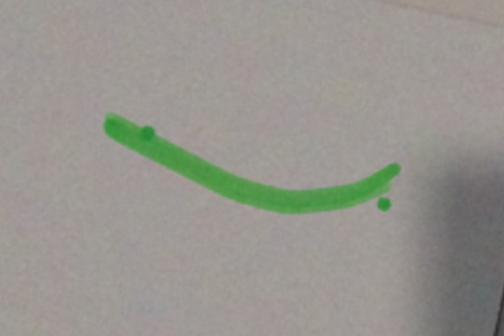

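move --pt "0 0 0 0 0 0 0 0 0 0 0 0 0 0 0 0 0 0 0 0 0 0 0.4 -0.6 0 0.27975 0.00887 0 0 0 -0.12 0 -0.09 0.225 -0.1 0 -0.08 0.235 -0.09 0 -0.08 0.235 -0.66 0.677 -0.01 -0.06 0.75 -0.85" --pt "0 0 0 0 0 0 0 0 0 0 0 0 0 0 0 0 0 0 0 0 0 0 0.4 -0.6 -0.09 0.27975 0.00887 0 0 0 -0.12 0 -0.09 0.225 -0.1 0 -0.08 0.235 -0.09 0 -0.08 0.235 -0.66 0.677 -0.01 -0.06 0.75 -0.85" --speed '[0.25,0.1]' --blend '[0.01,0]'

move --pt "0 0 0 0 0 0 0 0 0 0 0 0 0 0 0 0 0 0 0 0 0 0 0.4 -0.6 -0.00633 0 0 0 0 0 -0.12 0 -0.09 0.225 -0.1 0 -0.08 0.235 -0.09 0 -0.08 0.235 -0.66 0.677 -0.01 -0.06 0.75 -0.85" --pt "0 0 0 0 0 0 0 0 0 0 0 0 0 0 0 0 0 0 0 0 0 0 0.4 -0.6 -0.00633 0.00746 0.018 0 0 0 -0.12 0 -0.09 0.225 -0.1 0 -0.08 0.235 -0.09 0 -0.08 0.235 -0.66 0.677 -0.01 -0.06 0.75 -0.85" --pt "0 0 0 0 0 0 0 0 0 0 0 0 0 0 0 0 0 0 0 0 0 0 0.4 -0.6 -0.00633 0.02912 0.04455 0 0 0 -0.12 0 -0.09 0.225 -0.1 0 -0.08 0.235 -0.09 0 -0.08 0.235 -0.66 0.677 -0.01 -0.06 0.75 -0.85" --pt "0 0 0 0 0 0 0 0 0 0 0 0 0 0 0 0 0 0 0 0 0 0 0.4 -0.6 -0.00633 0.05595 0.05943 0 0 0 -0.12 0 -0.09 0.225 -0.1 0 -0.08 0.235 -0.09 0 -0.08 0.235 -0.66 0.677 -0.01 -0.06 0.75 -0.85" --pt "0 0 0 0 0 0 0 0 0 0 0 0 0 0 0 0 0 0 0 0 0 0 0.4 -0.6 -0.00633 0.12546 0.07875 0 0 0 -0.12 0 -0.09 0.225 -0.1 0 -0.08 0.235 -0.09 0 -0.08 0.235 -0.66 0.677 -0.01 -0.06 0.75 -0.85" --pt "0 0 0 0 0 0 0 0 0 0 0 0 0 0 0 0 0 0 0 0 0 0 0.4 -0.6 -0.00633 0.05413 0.06242 0 0 0 -0.12 0 -0.09 0.225 -0.1 0 -0.08 0.235 -0.09 0 -0.08 0.235 -0.66 0.677 -0.01 -0.06 0.75 -0.85" --pt "0 0 0 0 0 0 0 0 0 0 0 0 0 0 0 0 0 0 0 0 0 0 0.4 -0.6 -0.00633 0.02731 0.04753 0 0 0 -0.12 0 -0.09 0.225 -0.1 0 -0.08 0.235 -0.09 0 -0.08 0.235 -0.66 0.677 -0.01 -0.06 0.75 -0.85" --pt "0 0 0 0 0 0 0 0 0 0 0 0 0 0 0 0 0 0 0 0 0 0 0.4 -0.6 -0.00633 0.00614 0.02178 0 0 0 -0.12 0 -0.09 0.225 -0.1 0 -0.08 0.235 -0.09 0 -0.08 0.235 -0.66 0.677 -0.01 -0.06 0.75 -0.85" --pt "0 0 0 0 0 0 0 0 0 0 0 0 0 0 0 0 0 0 0 0 0 0 0.4 -0.6 -0.00633 -0.00354 -0.00119 0 0 0 -0.12 0 -0.09 0.225 -0.1 0 -0.08 0.235 -0.09 0 -0.08 0.235 -0.66 0.677 -0.01 -0.06 0.75 -0.85" --pt "0 0 0 0 0 0 0 0 0 0 0 0 0 0 0 0 0 0 0 0 0 0 0.4 -0.6 -0.00633 0.00517 0.02655 0 0 0 -0.12 0 -0.09 0.225 -0.1 0 -0.08 0.235 -0.09 0 -0.08 0.235 -0.66 0.677 -0.01 -0.06 0.75 -0.85" --pt "0 0 0 0 0 0 0 0 0 0 0 0 0 0 0 0 0 0 0 0 0 0 0.4 -0.6 -0.00633 0.02553 0.05045 0 0 0 -0.12 0 -0.09 0.225 -0.1 0 -0.08 0.235 -0.09 0 -0.08 0.235 -0.66 0.677 -0.01 -0.06 0.75 -0.85" --pt "0 0 0 0 0 0 0 0 0 0 0 0 0 0 0 0 0 0 0 0 0 0 0.4 -0.6 -0.00633 0.05235 0.06533 0 0 0 -0.12 0 -0.09 0.225 -0.1 0 -0.08 0.235 -0.09 0 -0.08 0.235 -0.66 0.677 -0.01 -0.06 0.75 -0.85" --pt "0 0 0 0 0 0 0 0 0 0 0 0 0 0 0 0 0 0 0 0 0 0 0.4 -0.6 -0.00633 0.10044 0.07716 0 0 0 -0.12 0 -0.09 0.225 -0.1 0 -0.08 0.235 -0.09 0 -0.08 0.235 -0.66 0.677 -0.01 -0.06 0.75 -0.85" --pt "0 0 0 0 0 0 0 0 0 0 0 0 0 0 0 0 0 0 0 0 0 0 0.4 -0.6 0 0.10044 0.07716 0 0 0 -0.12 0 -0.09 0.225 -0.1 0 -0.08 0.235 -0.09 0 -0.08 0.235 -0.66 0.677 -0.01 -0.06 0.75 -0.85" --pt "0 0 0 0 0 0 0 0 0 0 0 0 0 0 0 0 0 0 0 0 0 0 0.4 -0.6 0 0.12984 0.0703 0 0 0 -0.12 0 -0.09 0.225 -0.1 0 -0.08 0.235 -0.09 0 -0.08 0.235 -0.66 0.677 -0.01 -0.06 0.75 -0.85" --speed 0.05 --blend '[0,0.003,0.003,0.002,0.001,0.002,0.003,0.003,0.001,0.003,0.003,0.002,0.0005,0.001,0]'

move --pt "0 0 0 0 0 0 0 0 0 0 0 0 0 0 0 0 0 0 0 0 0 0 0.4 -0.6 -0.00633 0 0 0 0 0 -0.12 0 -0.09 0.225 -0.1 0 -0.08 0.235 -0.09 0 -0.08 0.235 -0.66 0.677 -0.01 -0.06 0.75 -0.85" --pt "0 0 0 0 0 0 0 0 0 0 0 0 0 0 0 0 0 0 0 0 0 0 0.4 -0.6 -0.00633 0.01633 0.00264 0 0 0 -0.12 0 -0.09 0.225 -0.1 0 -0.08 0.235 -0.09 0 -0.08 0.235 -0.66 0.677 -0.01 -0.06 0.75 -0.85" --pt "0 0 0 0 0 0 0 0 0 0 0 0 0 0 0 0 0 0 0 0 0 0 0.4 -0.6 -0.00633 0.00063 0.00692 0 0 0 -0.12 0 -0.09 0.225 -0.1 0 -0.08 0.235 -0.09 0 -0.08 0.235 -0.66 0.677 -0.01 -0.06 0.75 -0.85" --pt "0 0 0 0 0 0 0 0 0 0 0 0 0 0 0 0 0 0 0 0 0 0 0.4 -0.6 -0.00633 -0.01764 0.00826 0 0 0 -0.12 0 -0.09 0.225 -0.1 0 -0.08 0.235 -0.09 0 -0.08 0.235 -0.66 0.677 -0.01 -0.06 0.75 -0.85" --pt "0 0 0 0 0 0 0 0 0 0 0 0 0 0 0 0 0 0 0 0 0 0 0.4 -0.6 -0.00633 -0.04105 0.00688 0 0 0 -0.12 0 -0.09 0.225 -0.1 0 -0.08 0.235 -0.09 0 -0.08 0.235 -0.66 0.677 -0.01 -0.06 0.75 -0.85" --pt "0 0 0 0 0 0 0 0 0 0 0 0 0 0 0 0 0 0 0 0 0 0 0.4 -0.6 -0.00633 -0.06255 0.00237 0 0 0 -0.12 0 -0.09 0.225 -0.1 0 -0.08 0.235 -0.09 0 -0.08 0.235 -0.66 0.677 -0.01 -0.06 0.75 -0.85" --pt "0 0 0 0 0 0 0 0 0 0 0 0 0 0 0 0 0 0 0 0 0 0 0.4 -0.6 -0.00633 -0.08254 -0.00464 0 0 0 -0.12 0 -0.09 0.225 -0.1 0 -0.08 0.235 -0.09 0 -0.08 0.235 -0.66 0.677 -0.01 -0.06 0.75 -0.85" --pt "0 0 0 0 0 0 0 0 0 0 0 0 0 0 0 0 0 0 0 0 0 0 0.4 -0.6 -0.00633 -0.10445 -0.01642 0 0 0 -0.12 0 -0.09 0.225 -0.1 0 -0.08 0.235 -0.09 0 -0.08 0.235 -0.66 0.677 -0.01 -0.06 0.75 -0.85" --pt "0 0 0 0 0 0 0 0 0 0 0 0 0 0 0 0 0 0 0 0 0 0 0.4 -0.6 -0.00633 -0.12208 -0.03048 0 0 0 -0.12 0 -0.09 0.225 -0.1 0 -0.08 0.235 -0.09 0 -0.08 0.235 -0.66 0.677 -0.01 -0.06 0.75 -0.85" --pt "0 0 0 0 0 0 0 0 0 0 0 0 0 0 0 0 0 0 0 0 0 0 0.4 -0.6 -0.00633 -0.13043 -0.04385 0 0 0 -0.12 0 -0.09 0.225 -0.1 0 -0.08 0.235 -0.09 0 -0.08 0.235 -0.66 0.677 -0.01 -0.06 0.75 -0.85" --pt "0 0 0 0 0 0 0 0 0 0 0 0 0 0 0 0 0 0 0 0 0 0 0.4 -0.6 -0.00633 -0.13307 -0.05862 0 0 0 -0.12 0 -0.09 0.225 -0.1 0 -0.08 0.235 -0.09 0 -0.08 0.235 -0.66 0.677 -0.01 -0.06 0.75 -0.85" --pt "0 0 0 0 0 0 0 0 0 0 0 0 0 0 0 0 0 0 0 0 0 0 0.4 -0.6 -0.00633 -0.13152 -0.0723 0 0 0 -0.12 0 -0.09 0.225 -0.1 0 -0.08 0.235 -0.09 0 -0.08 0.235 -0.66 0.677 -0.01 -0.06 0.75 -0.85" --pt "0 0 0 0 0 0 0 0 0 0 0 0 0 0 0 0 0 0 0 0 0 0 0.4 -0.6 -0.00633 -0.1257 -0.08632 0 0 0 -0.12 0 -0.09 0.225 -0.1 0 -0.08 0.235 -0.09 0 -0.08 0.235 -0.66 0.677 -0.01 -0.06 0.75 -0.85" --pt "0 0 0 0 0 0 0 0 0 0 0 0 0 0 0 0 0 0 0 0 0 0 0.4 -0.6 -0.00633 -0.11777 -0.06782 0 0 0 -0.12 0 -0.09 0.225 -0.1 0 -0.08 0.235 -0.09 0 -0.08 0.235 -0.66 0.677 -0.01 -0.06 0.75 -0.85" --pt "0 0 0 0 0 0 0 0 0 0 0 0 0 0 0 0 0 0 0 0 0 0 0.4 -0.6 0.02 -0.11777 -0.06782 0 0 0 -0.12 0 -0.09 0.225 -0.1 0 -0.08 0.235 -0.09 0 -0.08 0.235 -0.66 0.677 -0.01 -0.06 0.75 -0.85" --speed 0.04 --blend '[0,0.001,0.001,0.002,0.002,0.002,0.002,0.002,0.002,0.002,0.002,0.002,0.001,0.001,0]'

move --pt "0 0 0 0 0 0 0 0 0 0 0 0 0 0 0 0 0 0 0 0 0 0 0.4 -0.6 0.06 -0.28 -0.02 0 0 0 -0.12 0 -0.09 0.225 -0.1 0 -0.08 0.235 -0.09 0 -0.08 0.235 -0.66 0.677 -0.01 -0.06 0.75 -0.85" --cameras '["cam_above"]'

zoom_image --camera "cam_above" --region '[150, 250, 300, 350]'

Scene clock: 1687.63 s.
left_arm: end_effector_position=(+0.3485, +0.2625, +0.1693) hand_goal=(+0.750, +0.000, +0.580, +0.700, +0.750, +0.000, +0.580, +0.700, +0.750, +0.000, +0.580, +0.700, +0.710, +0.680, +0.230, +0.170) hand_measured=(+0.750, +0.000, +0.576, +0.698, +0.750, +0.000, +0.576, +0.698, +0.750, +0.000, +0.576, +0.698, +0.710, +0.678, +0.224, +0.168) hand_current_ma=(-3, +0, -10, -7, -3, +0, -10, -8, -2, +0, -9, -9, +1, -7, -26, -9) hand_state=(goal, goal, goal, goal, goal, goal, goal, goal, goal, goal, goal, goal, goal, goal, goal, goal) hand_current_limit=0.40 hand_speed=-0.60 end_effector_quat_wxyz=(-0.054, +0.786, +0.603, -0.129) | right_arm: end_effector_position=(+0.5672, -0.0712, +0.0638) hand_goal=(-0.120, +0.000, -0.090, +0.226, -0.100, +0.000, -0.080, +0.236, -0.090, +0.000, -0.080, +0.236, -0.660, +0.678, -0.010, -0.060) hand_measured=(-0.018, +0.008, -0.042, +0.250, -0.030, +0.010, -0.054, +0.244, -0.058, +0.004, -0.074, +0.238, -0.706, +0.658, +0.066, -0.018) hand_current_ma=(+367, +11, +128, +53, +222, +12, +57, +13, +78, +3, +9, +3, -125, -49, +331, +158) hand_state=(blocked, goal, blocked, blocked, blocked, goal, blocked, goal, blocked, goal, goal, goal, blocked, goal, blocked, blocked) hand_current_limit=0.75 hand_speed=-0.85 end_effector_quat_wxyz=(+0.661, -0.252, -0.660, -0.253)
Joint positions: left_arm=[3.396 -1.075 -2.346 -1.572 1.571 0.517] | right_arm=[-0.068 -0.642 1.313 -0.669 -0.868 4.71]
Joint torques (N m): left_arm=[1.45 2.53 27.11 4.09 -0.51 2] | right_arm=[7.42 -35.8 -21.08 -0.91 1.4 -0.14]
Wrist force (N): left_arm=[0.2 0.1 0.1] | right_arm=[-0.7 -0.3 -0.5]
Wrist torque (N m): left_arm=[0.01 -0.03 0.02] | right_arm=[-0.07 0.01 0.23]
Wrist force, peak (N): left_arm=[0.3 0.4 0.2] | right_arm=[-0.7 -2.1 -0.5]
Hand target: left_arm +0.3485, +0.2625, +0.1693; -0.054, +0.786, +0.603, -0.129 | right_arm +0.5673, -0.0712, +0.0637; +0.661, -0.252, -0.660, -0.253
Off the commanded pose: left_arm 0.000 m, 0 deg | right_arm 0.000 m, 0 deg.
move: done

Scene clock: 1694.63 s.
left_arm: end_effector_position=(+0.3485, +0.2625, +0.1693) hand_goal=(+0.750, +0.000, +0.580, +0.700, +0.750, +0.000, +0.580, +0.700, +0.750, +0.000, +0.580, +0.700, +0.710, +0.680, +0.230, +0.170) hand_measured=(+0.750, +0.000, +0.576, +0.698, +0.750, +0.000, +0.576, +0.698, +0.750, +0.000, +0.576, +0.698, +0.710, +0.678, +0.224, +0.168) hand_current_ma=(-3, +0, -10, -7, -3, +0, -10, -8, -2, +0, -9, -9, +1, -7, -26, -9) hand_state=(goal, goal, goal, goal, goal, goal, goal, goal, goal, goal, goal, goal, goal, goal, goal, goal) hand_current_limit=0.40 hand_speed=-0.60 end_effector_quat_wxyz=(-0.054, +0.786, +0.603, -0.129) | right_arm: end_effector_position=(+0.5878, +0.0150, +0.0638) hand_goal=(-0.120, +0.000, -0.090, +0.226, -0.100, +0.000, -0.080, +0.236, -0.090, +0.000, -0.080, +0.236, -0.660, +0.678, -0.010, -0.060) hand_measured=(-0.018, +0.008, -0.042, +0.250, -0.030, +0.010, -0.054, +0.244, -0.058, +0.004, -0.074, +0.238, -0.706, +0.658, +0.066, -0.018) hand_current_ma=(+367, +11, +128, +53, +222, +12, +57, +13, +78, +3, +9, +3, -125, -49, +331, +158) hand_state=(blocked, goal, blocked, blocked, blocked, goal, blocked, goal, blocked, goal, goal, goal, blocked, goal, blocked, blocked) hand_current_limit=0.75 hand_speed=-0.85 end_effector_quat_wxyz=(+0.661, -0.252, -0.660, -0.253)
Joint positions: left_arm=[3.396 -1.075 -2.346 -1.572 1.571 0.517] | right_arm=[0.06 -0.559 1.139 -0.578 -0.74 4.71]
Joint torques (N m): left_arm=[2.01 2.78 27.05 3.96 -0.45 2.06] | right_arm=[7.52 -40.85 -21.29 3.66 1.41 -1.55]
Wrist force (N): left_arm=[0.1 0.2 0.1] | right_arm=[-0.8 -0.3 -0.3]
Wrist torque (N m): left_arm=[0.02 -0.01 0.00] | right_arm=[-0.07 -0.01 0.19]
Wrist force, peak (N): left_arm=[0.2 0.4 0.2] | right_arm=[-1.7 0.1 -0.6]
Hand target: left_arm +0.3485, +0.2625, +0.1693; -0.054, +0.786, +0.603, -0.129 | right_arm +0.5878, +0.0150, +0.0638; +0.661, -0.252, -0.660, -0.253
Off the commanded pose: left_arm 0.000 m, 0 deg | right_arm 0.000 m, 0 deg.
move: done

Scene clock: 1699.63 s.
left_arm: end_effector_position=(+0.3485, +0.2625, +0.1693) hand_goal=(+0.750, +0.000, +0.580, +0.700, +0.750, +0.000, +0.580, +0.700, +0.750, +0.000, +0.580, +0.700, +0.710, +0.680, +0.230, +0.170) hand_measured=(+0.750, +0.000, +0.576, +0.698, +0.750, +0.000, +0.576, +0.698, +0.750, +0.000, +0.576, +0.698, +0.710, +0.678, +0.224, +0.168) hand_current_ma=(-3, +0, -10, -7, -3, +0, -10, -8, -2, +0, -9, -9, +1, -7, -26, -9) hand_state=(goal, goal, goal, goal, goal, goal, goal, goal, goal, goal, goal, goal, goal, goal, goal, goal) hand_current_limit=0.40 hand_speed=-0.60 end_effector_quat_wxyz=(-0.054, +0.786, +0.603, -0.129) | right_arm: end_effector_position=(+0.5710, -0.0648, +0.0757) hand_goal=(-0.120, +0.000, -0.090, +0.226, -0.100, +0.000, -0.080, +0.236, -0.090, +0.000, -0.080, +0.236, -0.660, +0.678, -0.010, -0.060) hand_measured=(-0.018, +0.008, -0.042, +0.250, -0.030, +0.010, -0.054, +0.244, -0.058, +0.004, -0.074, +0.238, -0.706, +0.658, +0.066, -0.018) hand_current_ma=(+367, +11, +128, +53, +222, +12, +57, +13, +78, +3, +9, +3, -125, -49, +331, +158) hand_state=(blocked, goal, blocked, blocked, blocked, goal, blocked, goal, blocked, goal, goal, goal, blocked, goal, blocked, blocked) hand_current_limit=0.75 hand_speed=-0.85 end_effector_quat_wxyz=(+0.661, -0.252, -0.660, -0.253)
Joint positions: left_arm=[3.396 -1.075 -2.346 -1.572 1.571 0.517] | right_arm=[-0.058 -0.65 1.292 -0.64 -0.858 4.71]
Joint torques (N m): left_arm=[1.77 2.65 27.42 3.99 -0.26 2.07] | right_arm=[7.39 -61.27 -21.55 3.96 1.37 -0.41]
Wrist force (N): left_arm=[0.2 0.1 0.2] | right_arm=[-0.4 -0.3 -0.6]
Wrist torque (N m): left_arm=[-0.01 -0.02 0.01] | right_arm=[-0.07 -0.03 0.22]
Wrist force, peak (N): left_arm=[0.4 0.2 0.3] | right_arm=[-0.9 -0.7 -0.6]
Hand target: left_arm +0.3485, +0.2625, +0.1693; -0.054, +0.786, +0.603, -0.129 | right_arm +0.5710, -0.0648, +0.0757; +0.661, -0.252, -0.660, -0.253
Off the commanded pose: left_arm 0.000 m, 0 deg | right_arm 0.000 m, 0 deg.
move: done

Scene clock: 1700.90 s.
left_arm: end_effector_position=(+0.3485, +0.2625, +0.1693) hand_goal=(+0.750, +0.000, +0.580, +0.700, +0.750, +0.000, +0.580, +0.700, +0.750, +0.000, +0.580, +0.700, +0.710, +0.680, +0.230, +0.170) hand_measured=(+0.750, +0.000, +0.576, +0.698, +0.750, +0.000, +0.576, +0.698, +0.750, +0.000, +0.576, +0.698, +0.710, +0.678, +0.224, +0.168) hand_current_ma=(-3, +0, -10, -7, -3, +0, -10, -8, -2, +0, -9, -9, +1, -7, -26, -9) hand_state=(goal, goal, goal, goal, goal, goal, goal, goal, goal, goal, goal, goal, goal, goal, goal, goal) hand_current_limit=0.40 hand_speed=-0.60 end_effector_quat_wxyz=(-0.054, +0.786, +0.603, -0.129) | right_arm: end_effector_position=(+0.4679, -0.1979, +0.1115) hand_goal=(-0.120, +0.000, -0.090, +0.226, -0.100, +0.000, -0.080, +0.236, -0.090, +0.000, -0.080, +0.236, -0.660, +0.678, -0.010, -0.060) hand_measured=(-0.018, +0.008, -0.042, +0.250, -0.030, +0.010, -0.054, +0.244, -0.058, +0.004, -0.074, +0.238, -0.706, +0.658, +0.066, -0.018) hand_current_ma=(+367, +11, +128, +53, +222, +12, +57, +13, +78, +3, +9, +3, -125, -49, +331, +158) hand_state=(blocked, goal, blocked, blocked, blocked, goal, blocked, goal, blocked, goal, goal, goal, blocked, goal, blocked, blocked) hand_current_limit=0.75 hand_speed=-0.85 end_effector_quat_wxyz=(+0.661, -0.252, -0.660, -0.253)
Joint positions: left_arm=[3.396 -1.075 -2.346 -1.572 1.571 0.517] | right_arm=[-0.305 -0.915 1.705 -0.788 -1.105 4.711]
Joint torques (N m): left_arm=[1.91 2.51 27.11 3.98 -0.41 2.01] | right_arm=[-5.44 -52.43 -3.81 -0.4 -1.16 1.6]
Wrist force (N): left_arm=[0.2 0.0 0.1] | right_arm=[-1.0 -0.5 -0.2]
Wrist torque (N m): left_arm=[-0.01 -0.04 0.02] | right_arm=[-0.09 0.04 0.07]
Wrist force, peak (N): left_arm=[0.3 0.3 0.2] | right_arm=[-0.6 -1.9 -0.5]
Hand target: left_arm +0.3485, +0.2625, +0.1693; -0.054, +0.786, +0.603, -0.129 | right_arm +0.4679, -0.1980, +0.1115; +0.661, -0.252, -0.660, -0.253
Off the commanded pose: left_arm 0.000 m, 0 deg | right_arm 0.000 m, 0 deg.
move: done
Images, in order (width x height): cam_above 504x504.

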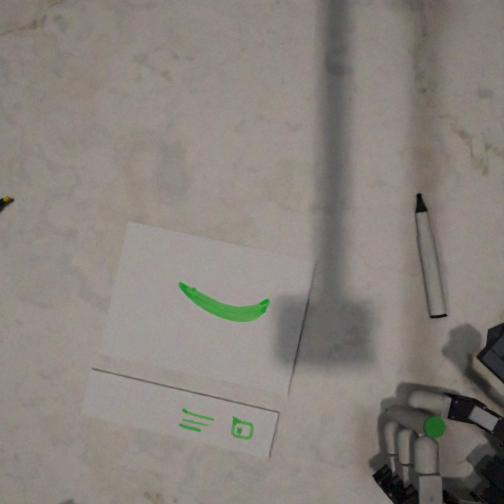

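Scaled by 3.360 from the camera's 504x504 image, which has a finer 720x720 frame.

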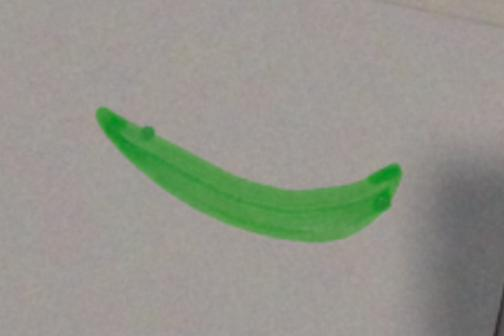

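execute_actions --actions '[]' --cameras '["cam_high","cam_low"]'

zoom_image --camera "cam_high" --region '[190, 230, 310, 350]'

zoom_image --camera "cam_high" --region '[200, 340, 380, 450]'

Scene clock: 1750.93 s.
left_arm: end_effector_position=(+0.3485, +0.2625, +0.1693) hand_goal=(+0.750, +0.000, +0.580, +0.700, +0.750, +0.000, +0.580, +0.700, +0.750, +0.000, +0.580, +0.700, +0.710, +0.680, +0.230, +0.170) hand_measured=(+0.750, +0.000, +0.576, +0.698, +0.750, +0.000, +0.576, +0.698, +0.750, +0.000, +0.576, +0.698, +0.710, +0.678, +0.224, +0.168) hand_current_ma=(-3, +0, -10, -7, -3, +0, -10, -8, -2, +0, -9, -9, +1, -7, -26, -9) hand_state=(goal, goal, goal, goal, goal, goal, goal, goal, goal, goal, goal, goal, goal, goal, goal, goal) hand_current_limit=0.40 hand_speed=-0.60 end_effector_quat_wxyz=(-0.054, +0.786, +0.603, -0.129) | right_arm: end_effector_position=(+0.4679, -0.1980, +0.1115) hand_goal=(-0.120, +0.000, -0.090, +0.226, -0.100, +0.000, -0.080, +0.236, -0.090, +0.000, -0.080, +0.236, -0.660, +0.678, -0.010, -0.060) hand_measured=(-0.018, +0.008, -0.042, +0.250, -0.030, +0.010, -0.054, +0.244, -0.058, +0.004, -0.074, +0.238, -0.706, +0.658, +0.066, -0.018) hand_current_ma=(+367, +11, +128, +53, +222, +12, +57, +13, +78, +3, +9, +3, -125, -49, +331, +158) hand_state=(blocked, goal, blocked, blocked, blocked, goal, blocked, goal, blocked, goal, goal, goal, blocked, goal, blocked, blocked) hand_current_limit=0.75 hand_speed=-0.85 end_effector_quat_wxyz=(+0.661, -0.252, -0.660, -0.253)
Joint positions: left_arm=[3.396 -1.075 -2.346 -1.572 1.571 0.517] | right_arm=[-0.305 -0.915 1.705 -0.788 -1.105 4.711]
Joint velocities: within noise
Joint torques (N m): left_arm=[2.04 2.66 27.41 3.96 -0.47 2.05] | right_arm=[-5.72 -51.16 -5.38 -0.51 -1.59 1.63]
Motor temperatures (°C): left_arm=[30 31 30 36 39 40] | right_arm=[33 34 30 33 40 38]
Wrist force (N): left_arm=[0.2 0.3 0.2] | right_arm=[-0.8 -0.3 -0.2]
Wrist torque (N m): left_arm=[0.02 -0.02 0.00] | right_arm=[-0.07 0.00 0.08]
Wrist force, peak (N): left_arm=[0.3 0.4 0.2] | right_arm=[-1.5 -0.4 -0.2]
Hand target: left_arm +0.3485, +0.2625, +0.1693; -0.054, +0.786, +0.603, -0.129 | right_arm +0.4679, -0.1980, +0.1115; +0.661, -0.252, -0.660, -0.253
Off the commanded pose: left_arm 0.000 m, 0 deg | right_arm 0.000 m, 0 deg.
Images, in order (width x height): cam_high 504x504, cam_low 504x504.

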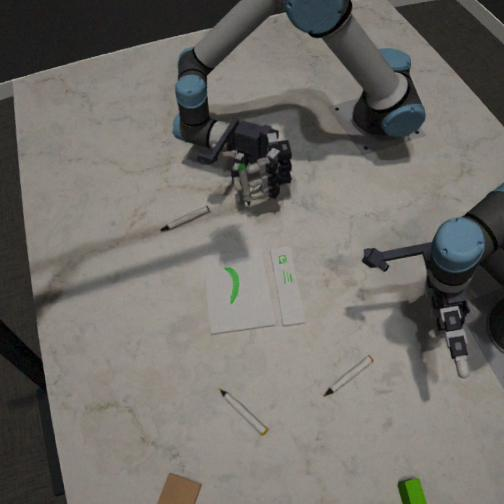

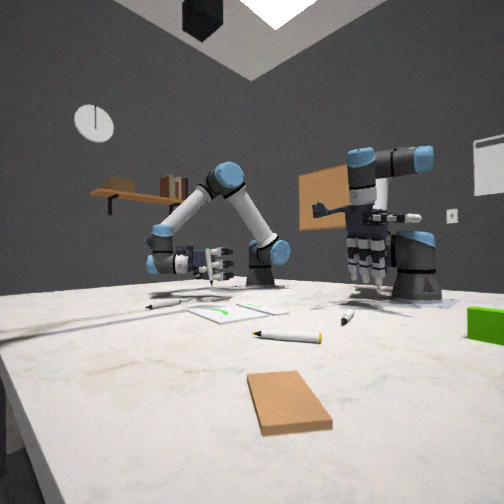

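Scaled by 4.200 from the camera's 504x504 image, which has a finer 720x720 frame.

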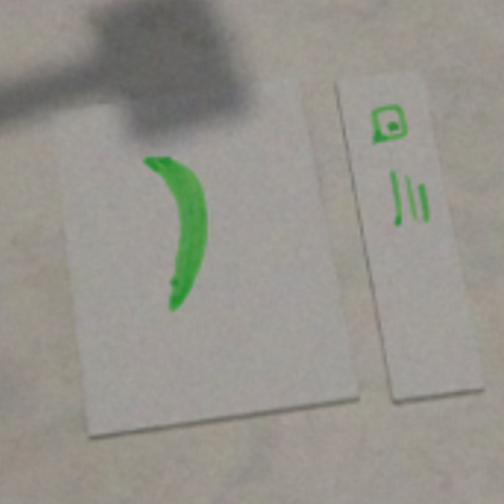

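Scaled by 2.800 from the camera's 504x504 image, which has a finer 720x720 frame.

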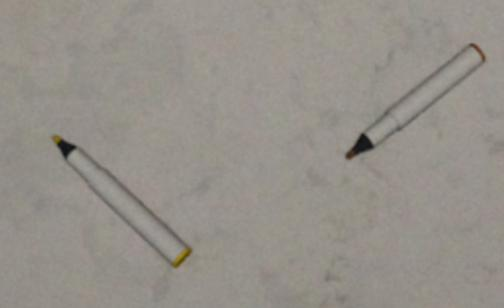

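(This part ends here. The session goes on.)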